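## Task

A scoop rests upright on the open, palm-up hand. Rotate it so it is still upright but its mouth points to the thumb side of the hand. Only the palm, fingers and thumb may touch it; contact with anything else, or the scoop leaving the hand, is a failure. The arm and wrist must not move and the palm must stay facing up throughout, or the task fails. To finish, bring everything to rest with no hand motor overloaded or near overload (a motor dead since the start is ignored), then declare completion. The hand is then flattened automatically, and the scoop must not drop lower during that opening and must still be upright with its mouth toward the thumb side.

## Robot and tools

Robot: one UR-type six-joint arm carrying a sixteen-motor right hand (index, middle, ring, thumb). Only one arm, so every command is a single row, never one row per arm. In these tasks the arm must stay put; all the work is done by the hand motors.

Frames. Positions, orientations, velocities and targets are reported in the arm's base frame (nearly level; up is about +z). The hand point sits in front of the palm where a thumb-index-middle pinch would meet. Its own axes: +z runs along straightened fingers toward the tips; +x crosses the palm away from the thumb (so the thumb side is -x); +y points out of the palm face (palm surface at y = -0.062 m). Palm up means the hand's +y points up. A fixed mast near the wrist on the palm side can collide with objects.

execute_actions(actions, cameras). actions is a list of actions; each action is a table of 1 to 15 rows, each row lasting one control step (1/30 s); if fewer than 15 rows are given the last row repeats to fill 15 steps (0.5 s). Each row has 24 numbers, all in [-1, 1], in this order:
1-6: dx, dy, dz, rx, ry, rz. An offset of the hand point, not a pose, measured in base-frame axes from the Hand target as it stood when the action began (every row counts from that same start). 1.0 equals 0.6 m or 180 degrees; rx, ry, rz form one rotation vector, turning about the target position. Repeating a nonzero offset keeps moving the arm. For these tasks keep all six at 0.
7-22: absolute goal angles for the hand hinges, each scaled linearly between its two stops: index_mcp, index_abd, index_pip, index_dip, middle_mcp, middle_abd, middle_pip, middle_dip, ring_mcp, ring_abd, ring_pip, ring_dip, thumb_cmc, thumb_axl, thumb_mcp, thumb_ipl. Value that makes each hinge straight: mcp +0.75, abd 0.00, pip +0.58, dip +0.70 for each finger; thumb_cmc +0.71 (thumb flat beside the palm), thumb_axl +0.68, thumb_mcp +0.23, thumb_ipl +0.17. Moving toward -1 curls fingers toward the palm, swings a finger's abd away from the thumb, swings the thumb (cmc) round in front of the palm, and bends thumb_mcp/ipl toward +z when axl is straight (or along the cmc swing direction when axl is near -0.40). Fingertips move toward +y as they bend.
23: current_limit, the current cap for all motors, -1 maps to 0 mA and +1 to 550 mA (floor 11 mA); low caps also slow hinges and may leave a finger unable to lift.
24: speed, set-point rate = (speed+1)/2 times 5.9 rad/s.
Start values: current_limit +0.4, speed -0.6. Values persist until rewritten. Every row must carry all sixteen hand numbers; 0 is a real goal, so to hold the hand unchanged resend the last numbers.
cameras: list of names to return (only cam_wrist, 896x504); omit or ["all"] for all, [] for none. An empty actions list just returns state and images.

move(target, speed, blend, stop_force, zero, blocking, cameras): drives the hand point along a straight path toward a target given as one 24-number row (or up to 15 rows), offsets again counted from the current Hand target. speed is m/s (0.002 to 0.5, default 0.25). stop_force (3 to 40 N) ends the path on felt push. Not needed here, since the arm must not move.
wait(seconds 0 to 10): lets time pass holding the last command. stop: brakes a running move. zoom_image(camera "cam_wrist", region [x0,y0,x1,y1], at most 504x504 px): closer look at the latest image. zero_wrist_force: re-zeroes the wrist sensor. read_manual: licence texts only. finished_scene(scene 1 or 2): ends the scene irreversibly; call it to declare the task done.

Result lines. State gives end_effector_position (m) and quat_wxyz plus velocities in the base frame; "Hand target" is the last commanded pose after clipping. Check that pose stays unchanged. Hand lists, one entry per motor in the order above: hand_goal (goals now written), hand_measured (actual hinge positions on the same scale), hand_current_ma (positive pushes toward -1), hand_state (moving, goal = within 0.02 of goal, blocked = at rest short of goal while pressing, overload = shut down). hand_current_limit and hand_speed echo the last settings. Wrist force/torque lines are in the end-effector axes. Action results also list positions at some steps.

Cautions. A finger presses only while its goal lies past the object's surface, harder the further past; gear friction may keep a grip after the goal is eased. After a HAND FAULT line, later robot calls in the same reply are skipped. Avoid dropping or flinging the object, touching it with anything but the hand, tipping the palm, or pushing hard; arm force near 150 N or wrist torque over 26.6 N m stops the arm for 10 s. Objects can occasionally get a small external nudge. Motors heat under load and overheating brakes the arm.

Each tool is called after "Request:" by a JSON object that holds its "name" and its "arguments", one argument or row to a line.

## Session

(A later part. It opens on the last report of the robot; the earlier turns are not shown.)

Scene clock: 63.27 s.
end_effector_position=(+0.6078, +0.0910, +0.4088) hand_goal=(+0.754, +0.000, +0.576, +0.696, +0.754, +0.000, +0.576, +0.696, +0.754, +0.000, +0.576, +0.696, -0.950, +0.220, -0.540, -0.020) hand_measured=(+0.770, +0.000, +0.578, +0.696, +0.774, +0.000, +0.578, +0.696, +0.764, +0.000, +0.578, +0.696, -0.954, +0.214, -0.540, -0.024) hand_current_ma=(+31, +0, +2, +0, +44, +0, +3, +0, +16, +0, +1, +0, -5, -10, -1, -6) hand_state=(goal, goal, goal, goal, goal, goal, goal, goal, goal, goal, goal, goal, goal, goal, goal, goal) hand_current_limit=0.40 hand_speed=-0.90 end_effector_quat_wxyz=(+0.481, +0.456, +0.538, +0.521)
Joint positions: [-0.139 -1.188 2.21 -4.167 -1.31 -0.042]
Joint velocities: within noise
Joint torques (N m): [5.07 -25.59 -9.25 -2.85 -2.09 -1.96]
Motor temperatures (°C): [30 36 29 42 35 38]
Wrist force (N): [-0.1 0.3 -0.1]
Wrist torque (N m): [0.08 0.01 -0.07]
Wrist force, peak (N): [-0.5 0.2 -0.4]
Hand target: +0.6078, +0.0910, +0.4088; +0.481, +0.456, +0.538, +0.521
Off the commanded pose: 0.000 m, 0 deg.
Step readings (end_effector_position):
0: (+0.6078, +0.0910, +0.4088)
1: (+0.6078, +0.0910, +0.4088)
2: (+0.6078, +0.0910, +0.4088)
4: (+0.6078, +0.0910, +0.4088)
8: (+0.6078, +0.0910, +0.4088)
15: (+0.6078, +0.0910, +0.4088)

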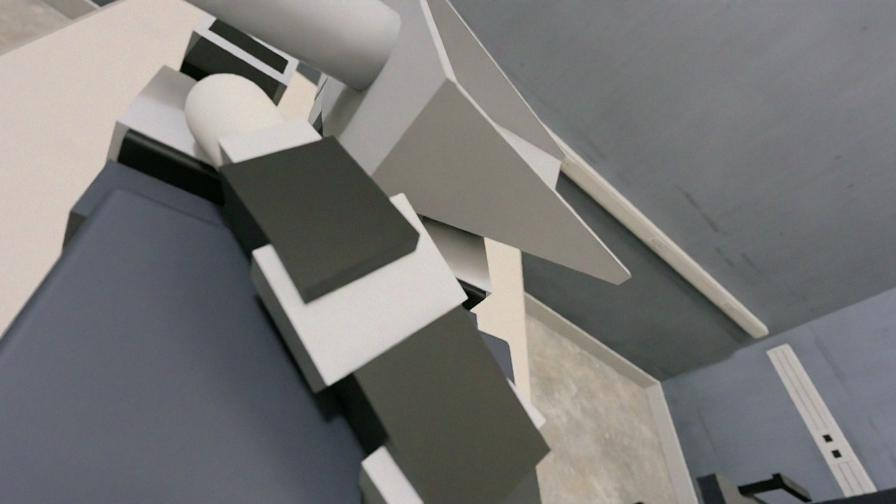

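Request:
{"name": "execute_actions", "arguments": {
  "actions": [
    [[0,0,0,0,0,0,0.754,0,0.576,0.696,0.754,0,0.576,0.696,0.754,0,0.576,0.696,-0.97,-0.2,-0.42,0.0,0.4,-0.8]]
  ],
  "cameras": []
}}

Request:
{"name": "execute_actions", "arguments": {
  "actions": [
    [[0,0,0,0,0,0,0.754,0,0.576,0.696,0.754,0,0.576,0.696,0.754,0,0.576,0.696,-1,-0.2,-0.40,0.15,0.4,-0.8]]
  ],
  "cameras": ["cam_wrist"]
}}

Request:
{"name": "execute_actions", "arguments": {
  "actions": [
    [[0,0,0,0,0,0,0.754,0,0.576,0.696,0.754,0,0.576,0.696,0.754,0,0.576,0.696,-1,-0.05,-0.40,0.15,0.4,-0.9]]
  ],
  "cameras": ["cam_wrist"]
}}

Scene clock: 66.20 s.
end_effector_position=(+0.6078, +0.0910, +0.4088) hand_goal=(+0.754, +0.000, +0.576, +0.696, +0.754, +0.000, +0.576, +0.696, +0.754, +0.000, +0.576, +0.696, -0.970, -0.200, -0.420, +0.000) hand_measured=(+0.770, +0.000, +0.578, +0.696, +0.774, +0.000, +0.578, +0.696, +0.764, +0.000, +0.578, +0.696, -0.976, -0.198, -0.434, -0.004) hand_current_ma=(+31, +0, +2, +0, +44, +0, +3, +0, +16, +0, +1, +0, -9, +2, -37, -9) hand_state=(goal, goal, goal, goal, goal, goal, goal, goal, goal, goal, goal, goal, goal, goal, goal, goal) hand_current_limit=0.40 hand_speed=-0.80 end_effector_quat_wxyz=(+0.481, +0.456, +0.538, +0.521)
Joint positions: [-0.139 -1.188 2.21 -4.167 -1.31 -0.042]
Joint velocities: within noise
Joint torques (N m): [5.32 -25.7 -9.21 -3 -2.04 -1.89]
Motor temperatures (°C): [30 36 29 42 35 38]
Wrist force (N): [-0.1 0.0 -0.2]
Wrist torque (N m): [0.04 0.01 -0.09]
Wrist force, peak (N): [-0.3 0.6 0.1]
Hand target: +0.6078, +0.0910, +0.4088; +0.481, +0.456, +0.538, +0.521
Off the commanded pose: 0.000 m, 0 deg.
Step readings (end_effector_position):
0: (+0.6078, +0.0910, +0.4088)
1: (+0.6078, +0.0910, +0.4088)
2: (+0.6078, +0.0910, +0.4088)
4: (+0.6078, +0.0910, +0.4088)
8: (+0.6078, +0.0910, +0.4088)
15: (+0.6078, +0.0910, +0.4088)
No camera images: "cameras" was empty.

Scene clock: 66.90 s.
end_effector_position=(+0.6078, +0.0910, +0.4088) hand_goal=(+0.754, +0.000, +0.576, +0.696, +0.754, +0.000, +0.576, +0.696, +0.754, +0.000, +0.576, +0.696, -1.000, -0.200, -0.400, +0.150) hand_measured=(+0.770, +0.000, +0.578, +0.696, +0.774, +0.000, +0.578, +0.696, +0.764, +0.000, +0.578, +0.696, -1.000, -0.198, -0.414, +0.144) hand_current_ma=(+31, +0, +2, +0, +44, +0, +3, +0, +16, +0, +1, +0, +0, +2, -39, -10) hand_state=(goal, goal, goal, goal, goal, goal, goal, goal, goal, goal, goal, goal, goal, goal, goal, goal) hand_current_limit=0.40 hand_speed=-0.80 end_effector_quat_wxyz=(+0.481, +0.456, +0.538, +0.521)
Joint positions: [-0.139 -1.188 2.21 -4.167 -1.31 -0.042]
Joint velocities: within noise
Joint torques (N m): [5.67 -25.73 -9.68 -2.84 -2.03 -1.89]
Motor temperatures (°C): [30 36 29 42 35 38]
Wrist force (N): [0.0 0.3 0.1]
Wrist torque (N m): [0.04 0.00 -0.09]
Wrist force, peak (N): [-0.4 0.5 0.1]
Hand target: +0.6078, +0.0910, +0.4088; +0.481, +0.456, +0.538, +0.521
Off the commanded pose: 0.000 m, 0 deg.
Step readings (end_effector_position):
0: (+0.6078, +0.0910, +0.4088)
1: (+0.6078, +0.0910, +0.4088)
2: (+0.6078, +0.0910, +0.4088)
4: (+0.6078, +0.0910, +0.4088)
8: (+0.6078, +0.0910, +0.4088)
15: (+0.6078, +0.0910, +0.4088)

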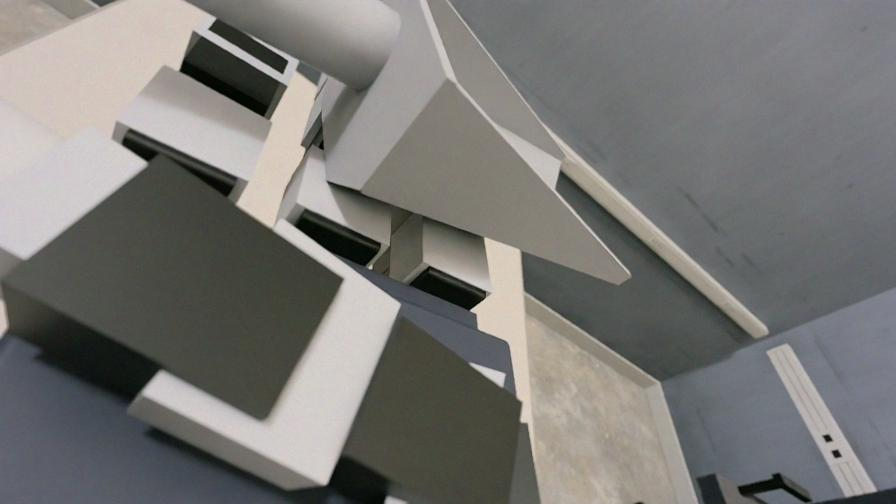

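Scene clock: 67.90 s.
end_effector_position=(+0.6078, +0.0910, +0.4088) hand_goal=(+0.754, +0.000, +0.576, +0.696, +0.754, +0.000, +0.576, +0.696, +0.754, +0.000, +0.576, +0.696, -1.000, -0.050, -0.400, +0.150) hand_measured=(+0.770, +0.000, +0.578, +0.696, +0.774, +0.000, +0.578, +0.696, +0.764, +0.000, +0.578, +0.696, -1.000, -0.056, -0.414, +0.146) hand_current_ma=(+31, +0, +2, +0, +44, +0, +3, +0, +16, +0, +1, +0, +0, -9, -39, -10) hand_state=(goal, goal, goal, goal, goal, goal, goal, goal, goal, goal, goal, goal, goal, goal, goal, goal) hand_current_limit=0.40 hand_speed=-0.90 end_effector_quat_wxyz=(+0.481, +0.456, +0.538, +0.521)
Joint positions: [-0.139 -1.188 2.21 -4.167 -1.31 -0.042]
Joint velocities: within noise
Joint torques (N m): [5.19 -25.52 -9.5 -2.91 -2 -1.82]
Motor temperatures (°C): [30 36 29 42 35 38]
Wrist force (N): [-0.4 0.2 -0.1]
Wrist torque (N m): [0.06 0.05 -0.11]
Wrist force, peak (N): [-0.4 0.3 0.0]
Hand target: +0.6078, +0.0910, +0.4088; +0.481, +0.456, +0.538, +0.521
Off the commanded pose: 0.000 m, 0 deg.
Step readings (end_effector_position):
0: (+0.6078, +0.0910, +0.4088)
1: (+0.6078, +0.0910, +0.4088)
2: (+0.6078, +0.0910, +0.4088)
4: (+0.6078, +0.0910, +0.4088)
8: (+0.6078, +0.0910, +0.4088)
15: (+0.6078, +0.0910, +0.4088)

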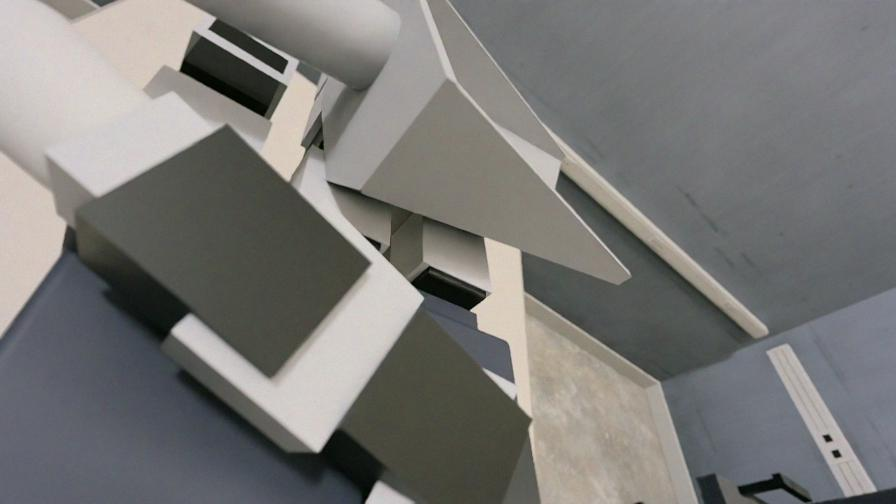

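Good: far lever and high. Sweep with small steps.

Request:
{"name": "execute_actions", "arguments": {
  "actions": [
    [[0,0,0,0,0,0,0.754,0,0.576,0.696,0.754,0,0.576,0.696,0.754,0,0.576,0.696,-1,0.05,-0.40,0.15,0.4,-0.9]]
  ],
  "cameras": ["cam_wrist"]
}}

Request:
{"name": "execute_actions", "arguments": {
  "actions": [
    [[0,0,0,0,0,0,0.754,0,0.576,0.696,0.754,0,0.576,0.696,0.754,0,0.576,0.696,-1,0.12,-0.40,0.15,0.4,-0.9]]
  ],
  "cameras": ["cam_wrist"]
}}

Request:
{"name": "execute_actions", "arguments": {
  "actions": [
    [[0,0,0,0,0,0,0.754,0,0.576,0.696,0.754,0,0.576,0.696,0.754,0,0.576,0.696,-1,0.19,-0.40,0.15,0.4,-0.9]]
  ],
  "cameras": ["cam_wrist"]
}}

Scene clock: 70.10 s.
end_effector_position=(+0.6078, +0.0910, +0.4088) hand_goal=(+0.754, +0.000, +0.576, +0.696, +0.754, +0.000, +0.576, +0.696, +0.754, +0.000, +0.576, +0.696, -1.000, +0.050, -0.400, +0.150) hand_measured=(+0.770, +0.000, +0.578, +0.696, +0.774, +0.000, +0.578, +0.696, +0.764, +0.000, +0.578, +0.696, -1.000, +0.044, -0.414, +0.146) hand_current_ma=(+31, +0, +2, +0, +44, +0, +3, +0, +16, +0, +1, +0, +0, -10, -38, -10) hand_state=(goal, goal, goal, goal, goal, goal, goal, goal, goal, goal, goal, goal, goal, goal, goal, goal) hand_current_limit=0.40 hand_speed=-0.90 end_effector_quat_wxyz=(+0.481, +0.456, +0.538, +0.521)
Joint positions: [-0.139 -1.188 2.21 -4.167 -1.31 -0.042]
Joint velocities: within noise
Joint torques (N m): [5.15 -25.81 -9.2 -2.95 -1.9 -1.86]
Motor temperatures (°C): [30 36 29 42 35 38]
Wrist force (N): [-0.1 0.3 0.1]
Wrist torque (N m): [0.06 0.01 -0.08]
Wrist force, peak (N): [-0.3 0.4 -0.2]
Hand target: +0.6078, +0.0910, +0.4088; +0.481, +0.456, +0.538, +0.521
Off the commanded pose: 0.000 m, 0 deg.
Step readings (end_effector_position):
0: (+0.6078, +0.0910, +0.4088)
1: (+0.6078, +0.0910, +0.4088)
2: (+0.6078, +0.0910, +0.4088)
4: (+0.6078, +0.0910, +0.4088)
8: (+0.6078, +0.0910, +0.4088)
15: (+0.6078, +0.0910, +0.4088)

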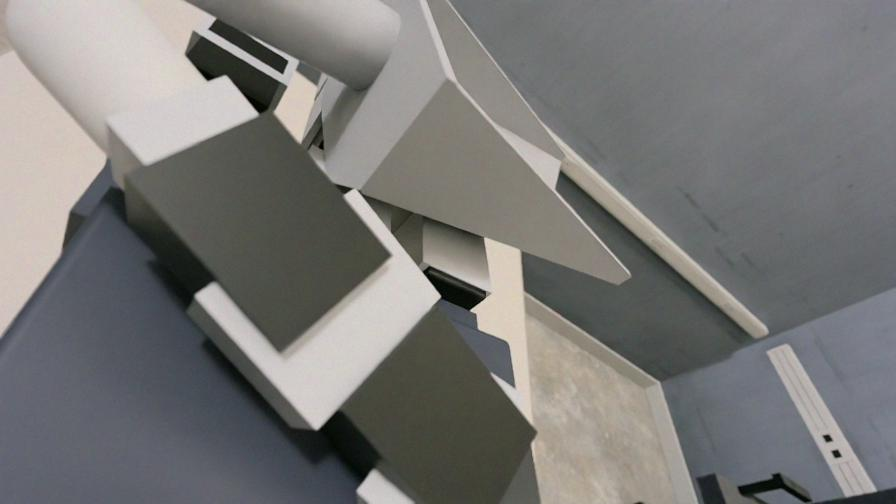

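Scene clock: 70.80 s.
end_effector_position=(+0.6078, +0.0910, +0.4088) hand_goal=(+0.754, +0.000, +0.576, +0.696, +0.754, +0.000, +0.576, +0.696, +0.754, +0.000, +0.576, +0.696, -1.000, +0.120, -0.400, +0.150) hand_measured=(+0.770, +0.000, +0.578, +0.696, +0.774, +0.000, +0.578, +0.696, +0.764, +0.000, +0.578, +0.696, -1.000, +0.114, -0.414, +0.146) hand_current_ma=(+31, +0, +2, +0, +44, +0, +3, +0, +16, +0, +1, +0, +0, -11, -37, -9) hand_state=(goal, goal, goal, goal, goal, goal, goal, goal, goal, goal, goal, goal, goal, goal, goal, goal) hand_current_limit=0.40 hand_speed=-0.90 end_effector_quat_wxyz=(+0.481, +0.456, +0.538, +0.521)
Joint positions: [-0.139 -1.188 2.21 -4.167 -1.31 -0.042]
Joint velocities: within noise
Joint torques (N m): [5.12 -25.74 -9.61 -2.93 -2.08 -1.93]
Motor temperatures (°C): [30 36 29 42 35 38]
Wrist force (N): [-0.2 0.3 0.2]
Wrist torque (N m): [0.05 0.02 -0.09]
Wrist force, peak (N): [-0.3 0.3 -0.3]
Hand target: +0.6078, +0.0910, +0.4088; +0.481, +0.456, +0.538, +0.521
Off the commanded pose: 0.000 m, 0 deg.
Step readings (end_effector_position):
0: (+0.6078, +0.0910, +0.4088)
1: (+0.6078, +0.0910, +0.4088)
2: (+0.6078, +0.0910, +0.4088)
4: (+0.6078, +0.0910, +0.4088)
8: (+0.6078, +0.0910, +0.4088)
15: (+0.6078, +0.0910, +0.4088)

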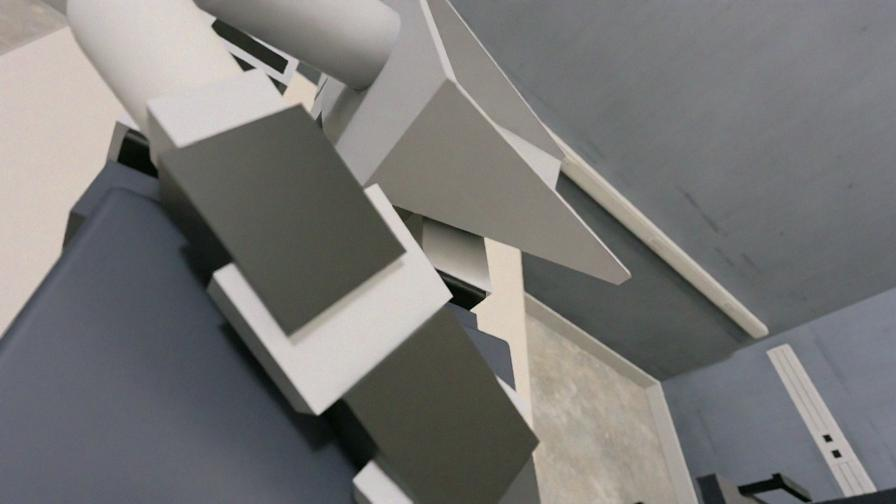

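Scene clock: 71.50 s.
end_effector_position=(+0.6078, +0.0910, +0.4088) hand_goal=(+0.754, +0.000, +0.576, +0.696, +0.754, +0.000, +0.576, +0.696, +0.754, +0.000, +0.576, +0.696, -1.000, +0.190, -0.400, +0.150) hand_measured=(+0.770, +0.000, +0.578, +0.696, +0.774, +0.000, +0.578, +0.696, +0.764, +0.000, +0.578, +0.696, -1.000, +0.184, -0.414, +0.146) hand_current_ma=(+31, +0, +2, +0, +44, +0, +3, +0, +16, +0, +1, +0, +0, -12, -36, -9) hand_state=(goal, goal, goal, goal, goal, goal, goal, goal, goal, goal, goal, goal, goal, goal, goal, goal) hand_current_limit=0.40 hand_speed=-0.90 end_effector_quat_wxyz=(+0.481, +0.456, +0.538, +0.521)
Joint positions: [-0.139 -1.188 2.21 -4.167 -1.31 -0.042]
Joint velocities: within noise
Joint torques (N m): [4.78 -26.02 -9.47 -2.8 -2.05 -1.81]
Motor temperatures (°C): [30 36 29 42 35 38]
Wrist force (N): [-0.1 0.2 0.1]
Wrist torque (N m): [0.06 0.02 -0.09]
Wrist force, peak (N): [-0.4 0.4 0.1]
Hand target: +0.6078, +0.0910, +0.4088; +0.481, +0.456, +0.538, +0.521
Off the commanded pose: 0.000 m, 0 deg.
Step readings (end_effector_position):
0: (+0.6078, +0.0910, +0.4088)
1: (+0.6078, +0.0910, +0.4088)
2: (+0.6078, +0.0910, +0.4088)
4: (+0.6078, +0.0910, +0.4088)
8: (+0.6078, +0.0910, +0.4088)
15: (+0.6078, +0.0910, +0.4088)

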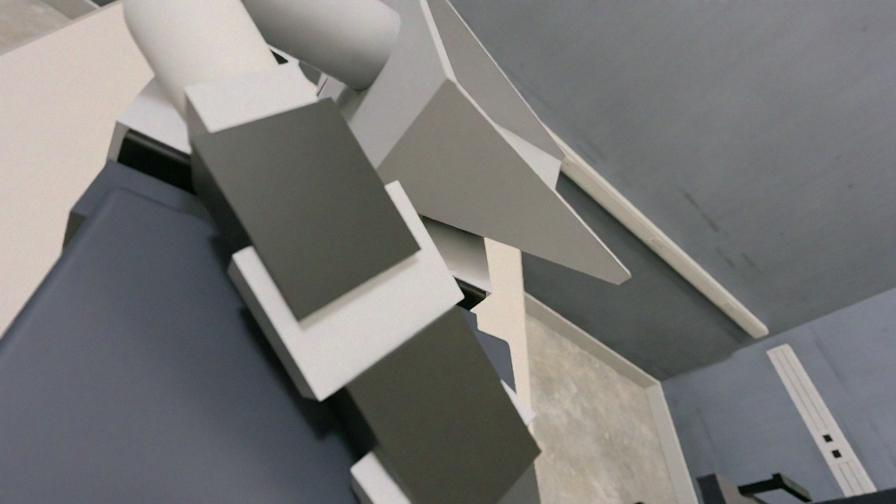

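Request:
{"name": "execute_actions", "arguments": {
  "actions": [
    [[0,0,0,0,0,0,0.754,0,0.576,0.696,0.754,0,0.576,0.696,0.754,0,0.576,0.696,-1,0.25,-0.42,0.15,0.4,-0.9]]
  ],
  "cameras": ["cam_wrist"]
}}

Request:
{"name": "execute_actions", "arguments": {
  "actions": [
    [[0,0,0,0,0,0,0.754,0,0.576,0.696,0.754,0,0.576,0.696,0.754,0,0.576,0.696,-1,0.29,-0.46,0.15,0.4,-0.9]]
  ],
  "cameras": ["cam_wrist"]
}}

Scene clock: 72.73 s.
end_effector_position=(+0.6078, +0.0910, +0.4088) hand_goal=(+0.754, +0.000, +0.576, +0.696, +0.754, +0.000, +0.576, +0.696, +0.754, +0.000, +0.576, +0.696, -1.000, +0.250, -0.420, +0.150) hand_measured=(+0.770, +0.000, +0.578, +0.696, +0.774, +0.000, +0.578, +0.696, +0.764, +0.000, +0.578, +0.696, -1.000, +0.244, -0.424, +0.146) hand_current_ma=(+31, +0, +2, +0, +44, +0, +3, +0, +16, +0, +1, +0, +0, -13, -6, -9) hand_state=(goal, goal, goal, goal, goal, goal, goal, goal, goal, goal, goal, goal, goal, goal, goal, goal) hand_current_limit=0.40 hand_speed=-0.90 end_effector_quat_wxyz=(+0.481, +0.456, +0.538, +0.521)
Joint positions: [-0.139 -1.188 2.21 -4.167 -1.31 -0.042]
Joint velocities: within noise
Joint torques (N m): [4.99 -26.34 -9.32 -2.81 -2.01 -1.81]
Motor temperatures (°C): [30 36 29 42 35 38]
Wrist force (N): [-0.2 0.0 -0.1]
Wrist torque (N m): [0.05 0.03 -0.10]
Wrist force, peak (N): [-0.5 0.4 0.1]
Hand target: +0.6078, +0.0910, +0.4088; +0.481, +0.456, +0.538, +0.521
Off the commanded pose: 0.000 m, 0 deg.
Step readings (end_effector_position):
0: (+0.6078, +0.0910, +0.4088)
1: (+0.6078, +0.0910, +0.4088)
2: (+0.6078, +0.0910, +0.4088)
4: (+0.6078, +0.0910, +0.4088)
8: (+0.6078, +0.0910, +0.4088)
15: (+0.6078, +0.0910, +0.4088)

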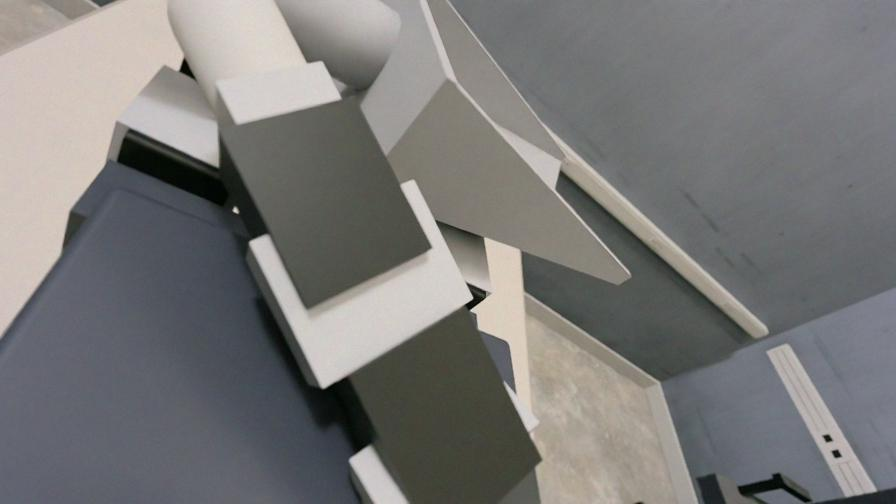

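Scene clock: 73.43 s.
end_effector_position=(+0.6078, +0.0910, +0.4088) hand_goal=(+0.754, +0.000, +0.576, +0.696, +0.754, +0.000, +0.576, +0.696, +0.754, +0.000, +0.576, +0.696, -1.000, +0.290, -0.460, +0.150) hand_measured=(+0.770, +0.000, +0.578, +0.696, +0.774, +0.000, +0.578, +0.696, +0.764, +0.000, +0.578, +0.696, -1.000, +0.282, -0.464, +0.146) hand_current_ma=(+31, +0, +2, +0, +44, +0, +3, +0, +16, +0, +1, +0, +0, -14, -5, -9) hand_state=(goal, goal, goal, goal, goal, goal, goal, goal, goal, goal, goal, goal, goal, goal, goal, goal) hand_current_limit=0.40 hand_speed=-0.90 end_effector_quat_wxyz=(+0.481, +0.456, +0.538, +0.521)
Joint positions: [-0.139 -1.188 2.21 -4.167 -1.31 -0.042]
Joint velocities: within noise
Joint torques (N m): [5.03 -26.13 -9.35 -2.82 -2.04 -1.83]
Motor temperatures (°C): [30 36 29 42 35 38]
Wrist force (N): [-0.2 -0.1 0.0]
Wrist torque (N m): [0.02 0.02 -0.09]
Wrist force, peak (N): [-0.3 0.4 0.0]
Hand target: +0.6078, +0.0910, +0.4088; +0.481, +0.456, +0.538, +0.521
Off the commanded pose: 0.000 m, 0 deg.
Step readings (end_effector_position):
0: (+0.6078, +0.0910, +0.4088)
1: (+0.6078, +0.0910, +0.4088)
2: (+0.6078, +0.0910, +0.4088)
4: (+0.6078, +0.0910, +0.4088)
8: (+0.6078, +0.0910, +0.4088)
15: (+0.6078, +0.0910, +0.4088)

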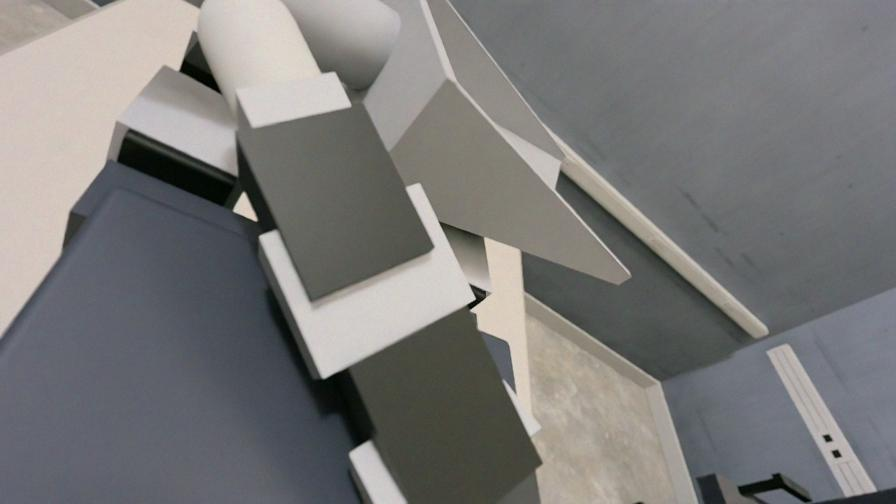

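Request:
{"name": "execute_actions", "arguments": {
  "actions": [
    [[0,0,0,0,0,0,0.754,0,0.576,0.696,0.754,0,0.576,0.696,0.754,0,0.576,0.696,-1,0.34,-0.47,0.18,0.4,-0.9]]
  ],
  "cameras": ["cam_wrist"]
}}

Request:
{"name": "execute_actions", "arguments": {
  "actions": [
    [[0,0,0,0,0,0,0.754,0,0.576,0.696,0.754,0,0.576,0.696,0.754,0,0.576,0.696,-1,0.38,-0.51,0.19,0.4,-0.9]]
  ],
  "cameras": ["cam_wrist"]
}}

Scene clock: 74.87 s.
end_effector_position=(+0.6078, +0.0910, +0.4088) hand_goal=(+0.754, +0.000, +0.576, +0.696, +0.754, +0.000, +0.576, +0.696, +0.754, +0.000, +0.576, +0.696, -1.000, +0.340, -0.470, +0.180) hand_measured=(+0.770, +0.000, +0.578, +0.696, +0.774, +0.000, +0.578, +0.696, +0.764, +0.000, +0.578, +0.696, -1.000, +0.332, -0.474, +0.176) hand_current_ma=(+31, +0, +2, +0, +44, +0, +3, +0, +16, +0, +1, +0, +0, -15, -5, -9) hand_state=(goal, goal, goal, goal, goal, goal, goal, goal, goal, goal, goal, goal, goal, goal, goal, goal) hand_current_limit=0.40 hand_speed=-0.90 end_effector_quat_wxyz=(+0.481, +0.456, +0.538, +0.521)
Joint positions: [-0.139 -1.188 2.21 -4.167 -1.31 -0.042]
Joint velocities: within noise
Joint torques (N m): [5.28 -26.35 -9.82 -2.79 -2.01 -1.83]
Motor temperatures (°C): [30 36 29 42 35 38]
Wrist force (N): [-0.1 0.4 0.0]
Wrist torque (N m): [0.09 0.01 -0.07]
Wrist force, peak (N): [-0.4 0.4 0.0]
Hand target: +0.6078, +0.0910, +0.4088; +0.481, +0.456, +0.538, +0.521
Off the commanded pose: 0.000 m, 0 deg.
Step readings (end_effector_position):
0: (+0.6078, +0.0910, +0.4088)
1: (+0.6078, +0.0910, +0.4088)
2: (+0.6078, +0.0910, +0.4088)
4: (+0.6078, +0.0910, +0.4088)
8: (+0.6078, +0.0910, +0.4088)
15: (+0.6078, +0.0910, +0.4088)

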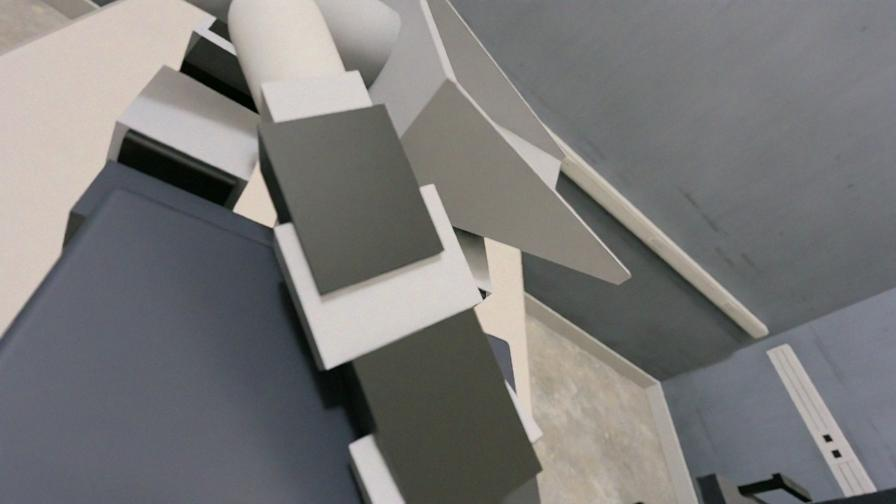

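Scene clock: 75.57 s.
end_effector_position=(+0.6078, +0.0910, +0.4088) hand_goal=(+0.754, +0.000, +0.576, +0.696, +0.754, +0.000, +0.576, +0.696, +0.754, +0.000, +0.576, +0.696, -1.000, +0.380, -0.510, +0.190) hand_measured=(+0.770, +0.000, +0.578, +0.696, +0.774, +0.000, +0.578, +0.696, +0.764, +0.000, +0.578, +0.696, -1.000, +0.366, -0.506, +0.190) hand_current_ma=(+31, +0, +2, +0, +44, +0, +3, +0, +16, +0, +1, +0, +0, -35, +6, -1) hand_state=(goal, goal, goal, goal, goal, goal, goal, goal, goal, goal, goal, goal, goal, goal, goal, goal) hand_current_limit=0.40 hand_speed=-0.90 end_effector_quat_wxyz=(+0.481, +0.456, +0.538, +0.521)
Joint positions: [-0.139 -1.188 2.21 -4.167 -1.31 -0.042]
Joint velocities: within noise
Joint torques (N m): [5.11 -26.1 -10.14 -2.85 -2.08 -1.84]
Motor temperatures (°C): [30 36 29 42 35 38]
Wrist force (N): [-0.2 0.2 0.0]
Wrist torque (N m): [0.06 0.02 -0.08]
Wrist force, peak (N): [-0.3 0.4 -0.1]
Hand target: +0.6078, +0.0910, +0.4088; +0.481, +0.456, +0.538, +0.521
Off the commanded pose: 0.000 m, 0 deg.
Step readings (end_effector_position):
0: (+0.6078, +0.0910, +0.4088)
1: (+0.6078, +0.0910, +0.4088)
2: (+0.6078, +0.0910, +0.4088)
4: (+0.6078, +0.0910, +0.4088)
8: (+0.6078, +0.0910, +0.4088)
15: (+0.6078, +0.0910, +0.4088)

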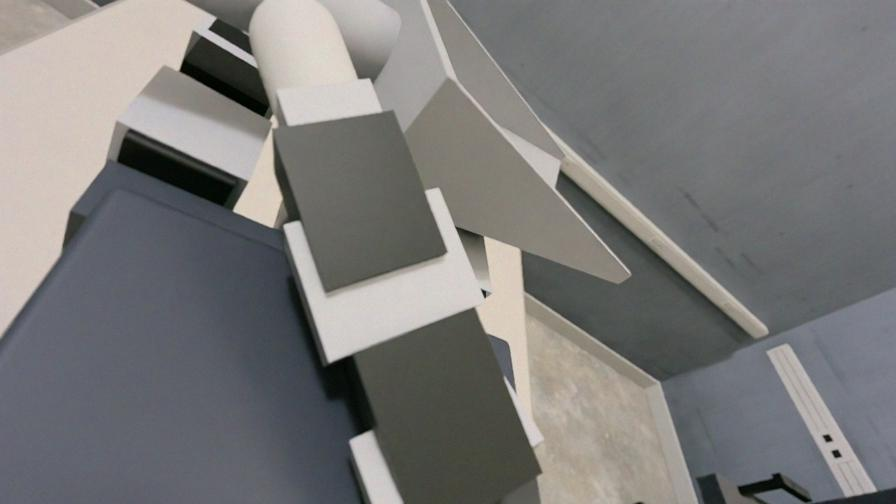

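Request:
{"name": "execute_actions", "arguments": {
  "actions": [
    [[0,0,0,0,0,0,0.754,0,0.576,0.696,0.754,0,0.576,0.696,0.754,-0.25,0.576,0.696,-1,0.38,-0.51,0.19,0.4,-0.9]]
  ],
  "cameras": ["cam_wrist"]
}}

Request:
{"name": "execute_actions", "arguments": {
  "actions": [
    [[0,0,0,0,0,0,0.754,0,0.576,0.696,0.754,-0.2,0.576,0.696,0.754,-0.25,0.576,0.696,-1,0.38,-0.51,0.19,0.4,-0.9]]
  ],
  "cameras": ["cam_wrist"]
}}

Request:
{"name": "execute_actions", "arguments": {
  "actions": [
    [[0,0,0,0,0,0,0.754,-0.2,0.576,0.696,0.754,-0.2,0.576,0.696,0.754,-0.25,0.576,0.696,-1,0.38,-0.51,0.19,0.4,-0.9]]
  ],
  "cameras": ["cam_wrist"]
}}

Scene clock: 79.53 s.
end_effector_position=(+0.6078, +0.0910, +0.4088) hand_goal=(+0.754, +0.000, +0.576, +0.696, +0.754, +0.000, +0.576, +0.696, +0.754, -0.250, +0.576, +0.696, -1.000, +0.380, -0.510, +0.190) hand_measured=(+0.770, +0.000, +0.578, +0.696, +0.774, +0.000, +0.578, +0.696, +0.764, -0.246, +0.578, +0.696, -1.000, +0.366, -0.506, +0.190) hand_current_ma=(+31, +0, +2, +0, +44, +0, +3, +0, +16, +3, +1, +0, +0, -35, +6, -1) hand_state=(goal, goal, goal, goal, goal, goal, goal, goal, goal, goal, goal, goal, goal, goal, goal, goal) hand_current_limit=0.40 hand_speed=-0.90 end_effector_quat_wxyz=(+0.481, +0.456, +0.538, +0.521)
Joint positions: [-0.139 -1.188 2.21 -4.167 -1.31 -0.042]
Joint velocities: within noise
Joint torques (N m): [5.13 -26.26 -9.68 -2.72 -2.01 -1.79]
Motor temperatures (°C): [30 36 29 42 35 38]
Wrist force (N): [-0.3 0.3 0.0]
Wrist torque (N m): [0.07 0.03 -0.10]
Wrist force, peak (N): [-0.6 0.0 -0.1]
Hand target: +0.6078, +0.0910, +0.4088; +0.481, +0.456, +0.538, +0.521
Off the commanded pose: 0.000 m, 0 deg.
Step readings (end_effector_position):
0: (+0.6078, +0.0910, +0.4088)
1: (+0.6078, +0.0910, +0.4088)
2: (+0.6078, +0.0910, +0.4088)
4: (+0.6078, +0.0910, +0.4088)
8: (+0.6078, +0.0910, +0.4088)
15: (+0.6078, +0.0910, +0.4088)

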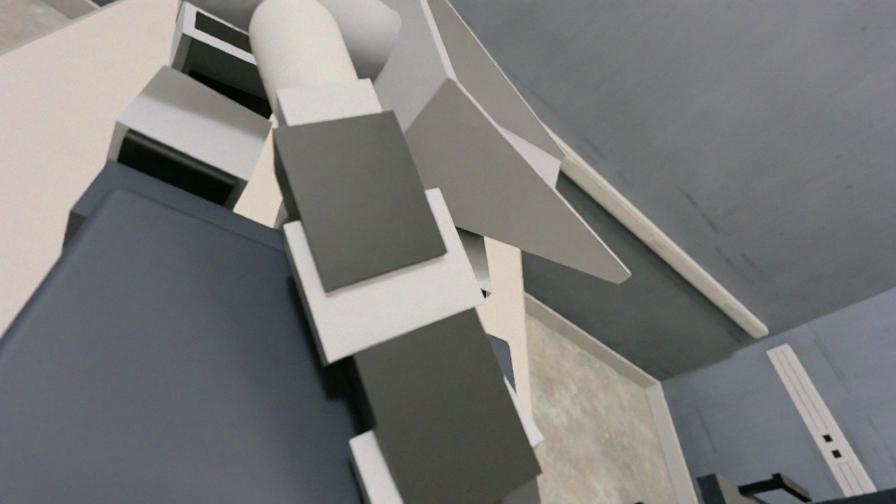

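Scene clock: 80.50 s.
end_effector_position=(+0.6078, +0.0910, +0.4088) hand_goal=(+0.754, +0.000, +0.576, +0.696, +0.754, -0.200, +0.576, +0.696, +0.754, -0.250, +0.576, +0.696, -1.000, +0.380, -0.510, +0.190) hand_measured=(+0.770, +0.000, +0.578, +0.696, +0.774, -0.194, +0.578, +0.696, +0.764, -0.246, +0.578, +0.696, -1.000, +0.368, -0.508, +0.190) hand_current_ma=(+31, +0, +2, +0, +44, +7, +3, +0, +16, +3, +1, +0, +0, -25, +2, -1) hand_state=(goal, goal, goal, goal, goal, goal, goal, goal, goal, goal, goal, goal, goal, goal, goal, goal) hand_current_limit=0.40 hand_speed=-0.90 end_effector_quat_wxyz=(+0.481, +0.456, +0.538, +0.521)
Joint positions: [-0.139 -1.188 2.21 -4.167 -1.31 -0.042]
Joint velocities: within noise
Joint torques (N m): [5.39 -26.55 -9.45 -2.81 -1.97 -1.83]
Motor temperatures (°C): [30 36 29 42 35 38]
Wrist force (N): [-0.2 0.4 0.0]
Wrist torque (N m): [0.09 0.03 -0.09]
Wrist force, peak (N): [-0.4 0.3 -0.3]
Hand target: +0.6078, +0.0910, +0.4088; +0.481, +0.456, +0.538, +0.521
Off the commanded pose: 0.000 m, 0 deg.
Step readings (end_effector_position):
0: (+0.6078, +0.0910, +0.4088)
1: (+0.6078, +0.0910, +0.4088)
2: (+0.6078, +0.0910, +0.4088)
4: (+0.6078, +0.0910, +0.4088)
8: (+0.6078, +0.0910, +0.4088)
15: (+0.6078, +0.0910, +0.4088)

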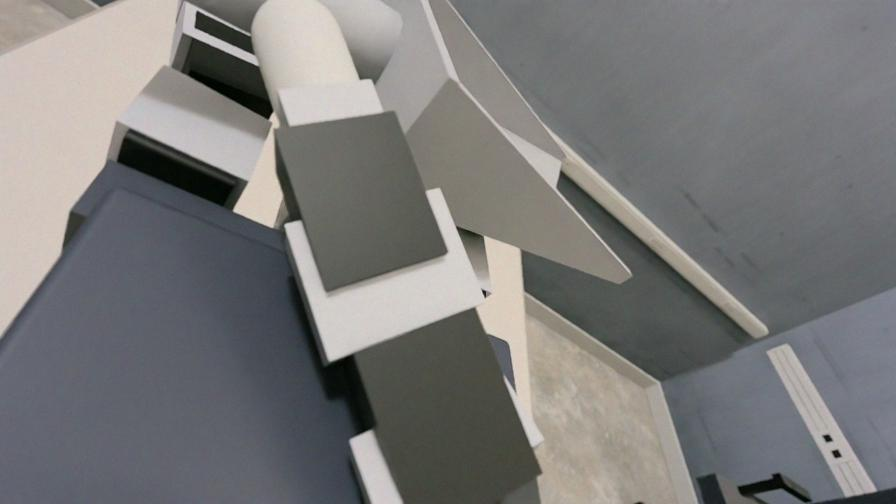

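Scene clock: 81.47 s.
end_effector_position=(+0.6078, +0.0910, +0.4088) hand_goal=(+0.754, -0.200, +0.576, +0.696, +0.754, -0.200, +0.576, +0.696, +0.754, -0.250, +0.576, +0.696, -1.000, +0.380, -0.510, +0.190) hand_measured=(+0.770, -0.196, +0.578, +0.696, +0.774, -0.196, +0.578, +0.696, +0.764, -0.246, +0.578, +0.696, -1.000, +0.368, -0.508, +0.190) hand_current_ma=(+31, +5, +2, +0, +44, +5, +3, +0, +16, +3, +1, +0, +0, -25, +2, -1) hand_state=(goal, goal, goal, goal, goal, goal, goal, goal, goal, goal, goal, goal, goal, goal, goal, goal) hand_current_limit=0.40 hand_speed=-0.90 end_effector_quat_wxyz=(+0.481, +0.456, +0.538, +0.521)
Joint positions: [-0.139 -1.188 2.21 -4.167 -1.31 -0.042]
Joint velocities: within noise
Joint torques (N m): [4.84 -26.75 -9.24 -2.75 -1.93 -1.73]
Motor temperatures (°C): [30 36 29 42 35 38]
Wrist force (N): [0.0 0.4 -0.1]
Wrist torque (N m): [0.11 0.00 -0.08]
Wrist force, peak (N): [-0.4 0.3 -0.1]
Hand target: +0.6078, +0.0910, +0.4088; +0.481, +0.456, +0.538, +0.521
Off the commanded pose: 0.000 m, 0 deg.
Step readings (end_effector_position):
0: (+0.6078, +0.0910, +0.4088)
1: (+0.6078, +0.0910, +0.4088)
2: (+0.6078, +0.0910, +0.4088)
4: (+0.6078, +0.0910, +0.4088)
8: (+0.6078, +0.0910, +0.4088)
15: (+0.6078, +0.0910, +0.4088)

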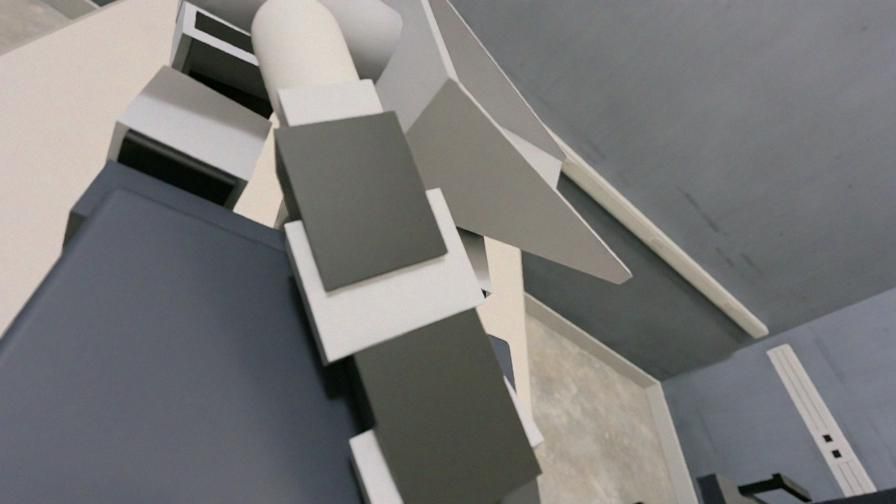

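Request:
{"name": "execute_actions", "arguments": {
  "actions": [
    [[0,0,0,0,0,0,0.754,0,0.576,0.696,0.754,0,0.576,0.696,0.754,0,0.576,0.696,-1,0.38,-0.51,0.19,0.4,-0.9]]
  ],
  "cameras": ["cam_wrist"]
}}

Scene clock: 83.10 s.
end_effector_position=(+0.6078, +0.0910, +0.4088) hand_goal=(+0.754, +0.000, +0.576, +0.696, +0.754, +0.000, +0.576, +0.696, +0.754, +0.000, +0.576, +0.696, -1.000, +0.380, -0.510, +0.190) hand_measured=(+0.770, -0.004, +0.578, +0.696, +0.774, -0.004, +0.578, +0.696, +0.764, -0.004, +0.578, +0.696, -1.000, +0.372, -0.514, +0.190) hand_current_ma=(+31, -5, +2, +0, +44, -4, +3, +0, +16, -4, +1, +0, +0, -17, -5, -1) hand_state=(goal, goal, goal, goal, goal, goal, goal, goal, goal, goal, goal, goal, goal, goal, goal, goal) hand_current_limit=0.40 hand_speed=-0.90 end_effector_quat_wxyz=(+0.481, +0.456, +0.538, +0.521)
Joint positions: [-0.139 -1.188 2.21 -4.167 -1.31 -0.042]
Joint velocities: within noise
Joint torques (N m): [5.09 -26.05 -9.98 -2.74 -2 -1.86]
Motor temperatures (°C): [30 36 29 42 35 38]
Wrist force (N): [0.0 0.2 -0.1]
Wrist torque (N m): [0.07 -0.01 -0.07]
Wrist force, peak (N): [-0.3 0.5 -0.4]
Hand target: +0.6078, +0.0910, +0.4088; +0.481, +0.456, +0.538, +0.521
Off the commanded pose: 0.000 m, 0 deg.
Step readings (end_effector_position):
0: (+0.6078, +0.0910, +0.4088)
1: (+0.6078, +0.0910, +0.4088)
2: (+0.6078, +0.0910, +0.4088)
4: (+0.6078, +0.0910, +0.4088)
8: (+0.6078, +0.0910, +0.4088)
15: (+0.6078, +0.0910, +0.4088)

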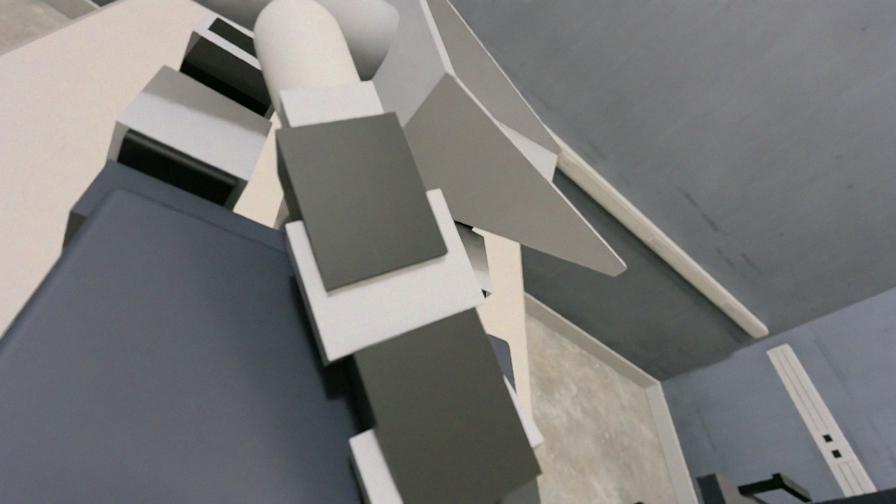

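Request:
{"name": "execute_actions", "arguments": {
  "actions": [
    [[0,0,0,0,0,0,0.754,0,0.576,0.696,0.754,0,0.576,0.696,0.754,0,0.576,0.696,-1,-0.2,-0.2,0.19,0.4,-0.8]]
  ],
  "cameras": []
}}

Request:
{"name": "execute_actions", "arguments": {
  "actions": [
    [[0,0,0,0,0,0,0.754,0,0.576,0.696,0.754,0,0.576,0.696,0.754,-0.1,0.576,0.696,-0.2,-0.2,0.15,0.19,0.4,-0.8]]
  ],
  "cameras": ["cam_wrist"]
}}

Request:
{"name": "execute_actions", "arguments": {
  "actions": [
    [[0,0,0,0,0,0,0.754,0,0.576,0.696,0.754,0,0.576,0.696,0.55,-0.1,0.576,0.696,-0.2,-0.2,0.15,0.19,0.4,-0.85]]
  ],
  "cameras": ["cam_wrist"]
}}

Scene clock: 87.13 s.
end_effector_position=(+0.6078, +0.0910, +0.4088) hand_goal=(+0.754, +0.000, +0.576, +0.696, +0.754, +0.000, +0.576, +0.696, +0.754, +0.000, +0.576, +0.696, -1.000, -0.200, -0.200, +0.190) hand_measured=(+0.770, -0.004, +0.578, +0.696, +0.774, -0.004, +0.578, +0.696, +0.764, -0.004, +0.578, +0.696, -1.000, -0.198, -0.214, +0.190) hand_current_ma=(+31, -5, +2, +0, +44, -4, +3, +0, +16, -4, +1, +0, +0, +2, -34, -1) hand_state=(goal, goal, goal, goal, goal, goal, goal, goal, goal, goal, goal, goal, goal, goal, goal, goal) hand_current_limit=0.40 hand_speed=-0.80 end_effector_quat_wxyz=(+0.481, +0.456, +0.538, +0.521)
Joint positions: [-0.139 -1.188 2.21 -4.167 -1.31 -0.042]
Joint velocities: within noise
Joint torques (N m): [4.9 -26.43 -9.94 -2.66 -1.99 -1.9]
Motor temperatures (°C): [30 36 29 42 35 38]
Wrist force (N): [-0.3 0.3 -0.2]
Wrist torque (N m): [0.06 0.03 -0.10]
Wrist force, peak (N): [-0.5 0.4 -0.3]
Hand target: +0.6078, +0.0910, +0.4088; +0.481, +0.456, +0.538, +0.521
Off the commanded pose: 0.000 m, 0 deg.
Step readings (end_effector_position):
0: (+0.6078, +0.0910, +0.4088)
1: (+0.6078, +0.0910, +0.4088)
2: (+0.6078, +0.0910, +0.4088)
4: (+0.6078, +0.0910, +0.4088)
8: (+0.6078, +0.0910, +0.4088)
15: (+0.6078, +0.0910, +0.4088)
No camera images: "cameras" was empty.

Scene clock: 89.07 s.
end_effector_position=(+0.6078, +0.0910, +0.4088) hand_goal=(+0.754, +0.000, +0.576, +0.696, +0.754, +0.000, +0.576, +0.696, +0.754, -0.100, +0.576, +0.696, -0.200, -0.200, +0.150, +0.190) hand_measured=(+0.770, -0.004, +0.578, +0.696, +0.774, -0.004, +0.578, +0.696, +0.764, -0.096, +0.578, +0.696, -0.198, -0.198, +0.150, +0.190) hand_current_ma=(+31, -5, +2, +0, +44, -4, +3, +0, +16, +3, +1, +0, +2, +2, +0, -1) hand_state=(goal, goal, goal, goal, goal, goal, goal, goal, goal, goal, goal, goal, goal, goal, goal, goal) hand_current_limit=0.40 hand_speed=-0.80 end_effector_quat_wxyz=(+0.481, +0.456, +0.538, +0.521)
Joint positions: [-0.139 -1.188 2.21 -4.167 -1.31 -0.042]
Joint velocities: within noise
Joint torques (N m): [4.88 -26.76 -9.75 -2.6 -1.99 -1.84]
Motor temperatures (°C): [30 36 29 42 35 38]
Wrist force (N): [-0.3 0.1 0.0]
Wrist torque (N m): [0.02 0.03 -0.03]
Wrist force, peak (N): [-0.5 0.2 -0.1]
Hand target: +0.6078, +0.0910, +0.4088; +0.481, +0.456, +0.538, +0.521
Off the commanded pose: 0.000 m, 0 deg.
Step readings (end_effector_position):
0: (+0.6078, +0.0910, +0.4088)
1: (+0.6078, +0.0910, +0.4088)
2: (+0.6078, +0.0910, +0.4088)
4: (+0.6078, +0.0910, +0.4088)
8: (+0.6078, +0.0910, +0.4088)
15: (+0.6078, +0.0910, +0.4088)

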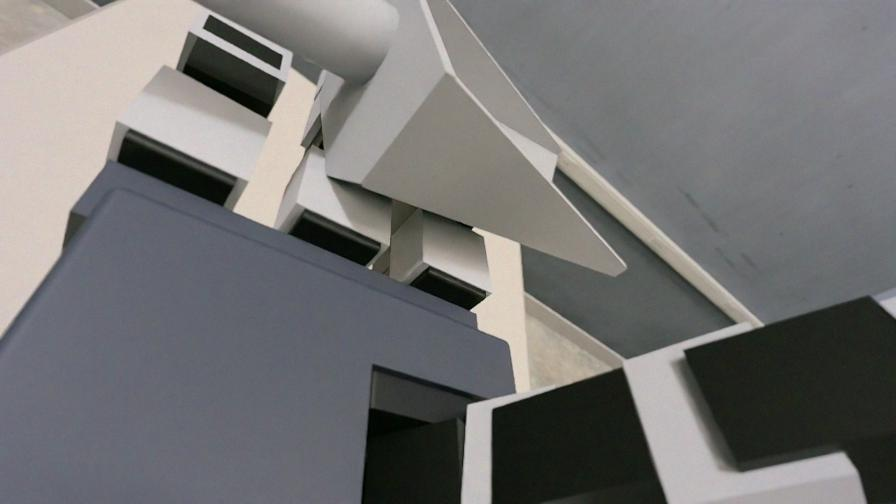

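Scene clock: 89.93 s.
end_effector_position=(+0.6078, +0.0910, +0.4088) hand_goal=(+0.754, +0.000, +0.576, +0.696, +0.754, +0.000, +0.576, +0.696, +0.550, -0.100, +0.576, +0.696, -0.200, -0.200, +0.150, +0.190) hand_measured=(+0.770, -0.004, +0.578, +0.696, +0.774, -0.004, +0.578, +0.696, +0.574, -0.096, +0.578, +0.696, -0.198, -0.198, +0.150, +0.190) hand_current_ma=(+31, -5, +2, +0, +44, -4, +3, +0, +58, +3, +1, +0, +2, +2, +0, -1) hand_state=(goal, goal, goal, goal, goal, goal, goal, goal, blocked, goal, goal, goal, goal, goal, goal, goal) hand_current_limit=0.40 hand_speed=-0.85 end_effector_quat_wxyz=(+0.481, +0.456, +0.538, +0.521)
Joint positions: [-0.139 -1.188 2.21 -4.167 -1.31 -0.042]
Joint velocities: within noise
Joint torques (N m): [5.1 -26.32 -9.82 -2.7 -2.02 -1.86]
Motor temperatures (°C): [30 36 29 42 35 38]
Wrist force (N): [-0.1 0.0 0.1]
Wrist torque (N m): [0.00 0.00 -0.02]
Wrist force, peak (N): [-0.5 0.2 -0.1]
Hand target: +0.6078, +0.0910, +0.4088; +0.481, +0.456, +0.538, +0.521
Off the commanded pose: 0.000 m, 0 deg.
Step readings (end_effector_position):
0: (+0.6078, +0.0910, +0.4088)
1: (+0.6078, +0.0910, +0.4088)
2: (+0.6078, +0.0910, +0.4088)
4: (+0.6078, +0.0910, +0.4088)
8: (+0.6078, +0.0910, +0.4088)
15: (+0.6078, +0.0910, +0.4088)

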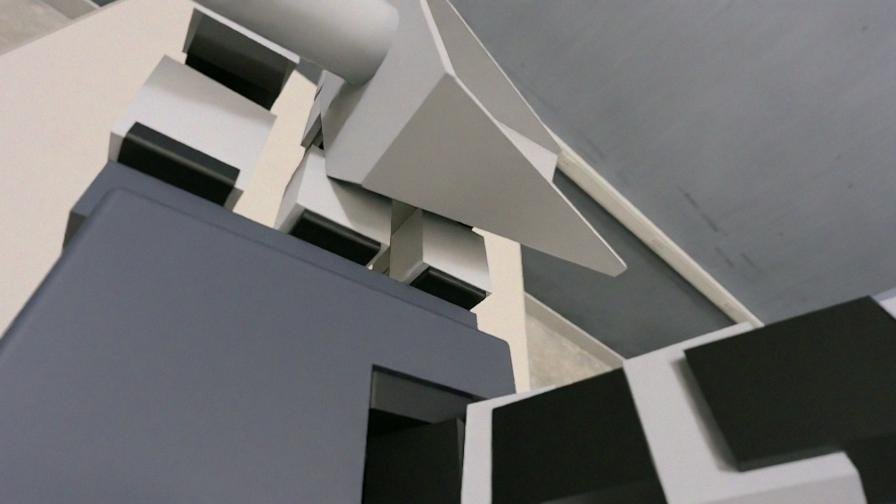

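Request:
{"name": "execute_actions", "arguments": {
  "actions": [
    [[0,0,0,0,0,0,0.754,0,0.576,0.696,0.754,0,0.576,0.696,0.4,-0.1,0.576,0.696,-0.2,-0.2,0.15,0.19,0.4,-0.9]]
  ]
}}

Scene clock: 92.37 s.
end_effector_position=(+0.6078, +0.0910, +0.4088) hand_goal=(+0.754, +0.000, +0.576, +0.696, +0.754, +0.000, +0.576, +0.696, +0.400, -0.100, +0.576, +0.696, -0.200, -0.200, +0.150, +0.190) hand_measured=(+0.770, -0.004, +0.578, +0.696, +0.774, -0.004, +0.578, +0.696, +0.424, -0.096, +0.578, +0.696, -0.198, -0.198, +0.150, +0.190) hand_current_ma=(+31, -5, +2, +0, +44, -4, +3, +0, +55, +3, +1, +0, +2, +2, +0, -1) hand_state=(goal, goal, goal, goal, goal, goal, goal, goal, blocked, goal, goal, goal, goal, goal, goal, goal) hand_current_limit=0.40 hand_speed=-0.90 end_effector_quat_wxyz=(+0.481, +0.456, +0.538, +0.521)
Joint positions: [-0.139 -1.188 2.21 -4.167 -1.31 -0.042]
Joint velocities: within noise
Joint torques (N m): [4.99 -27.01 -9.57 -2.69 -1.88 -1.95]
Motor temperatures (°C): [30 36 29 42 35 38]
Wrist force (N): [-0.2 0.1 -0.1]
Wrist torque (N m): [0.03 0.03 -0.03]
Wrist force, peak (N): [-0.4 0.4 -0.2]
Hand target: +0.6078, +0.0910, +0.4088; +0.481, +0.456, +0.538, +0.521
Off the commanded pose: 0.000 m, 0 deg.
Step readings (end_effector_position):
0: (+0.6078, +0.0910, +0.4088)
1: (+0.6078, +0.0910, +0.4088)
2: (+0.6078, +0.0910, +0.4088)
4: (+0.6078, +0.0910, +0.4088)
8: (+0.6078, +0.0910, +0.4088)
15: (+0.6078, +0.0910, +0.4088)

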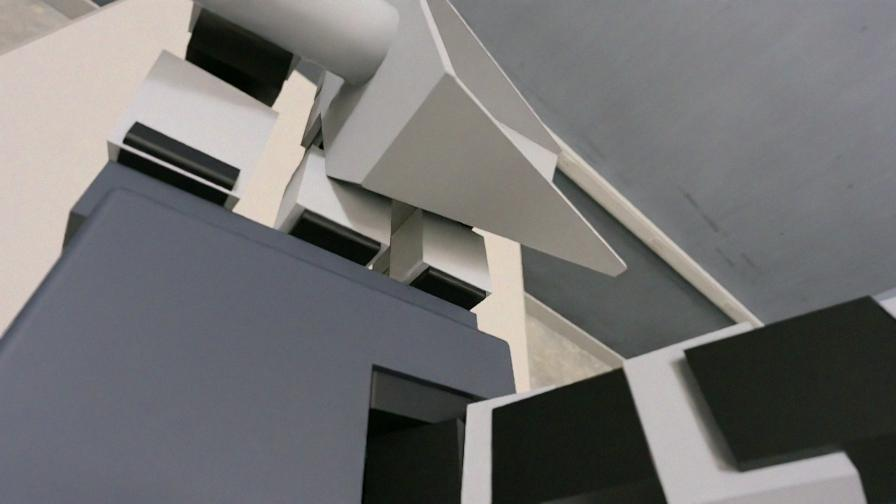

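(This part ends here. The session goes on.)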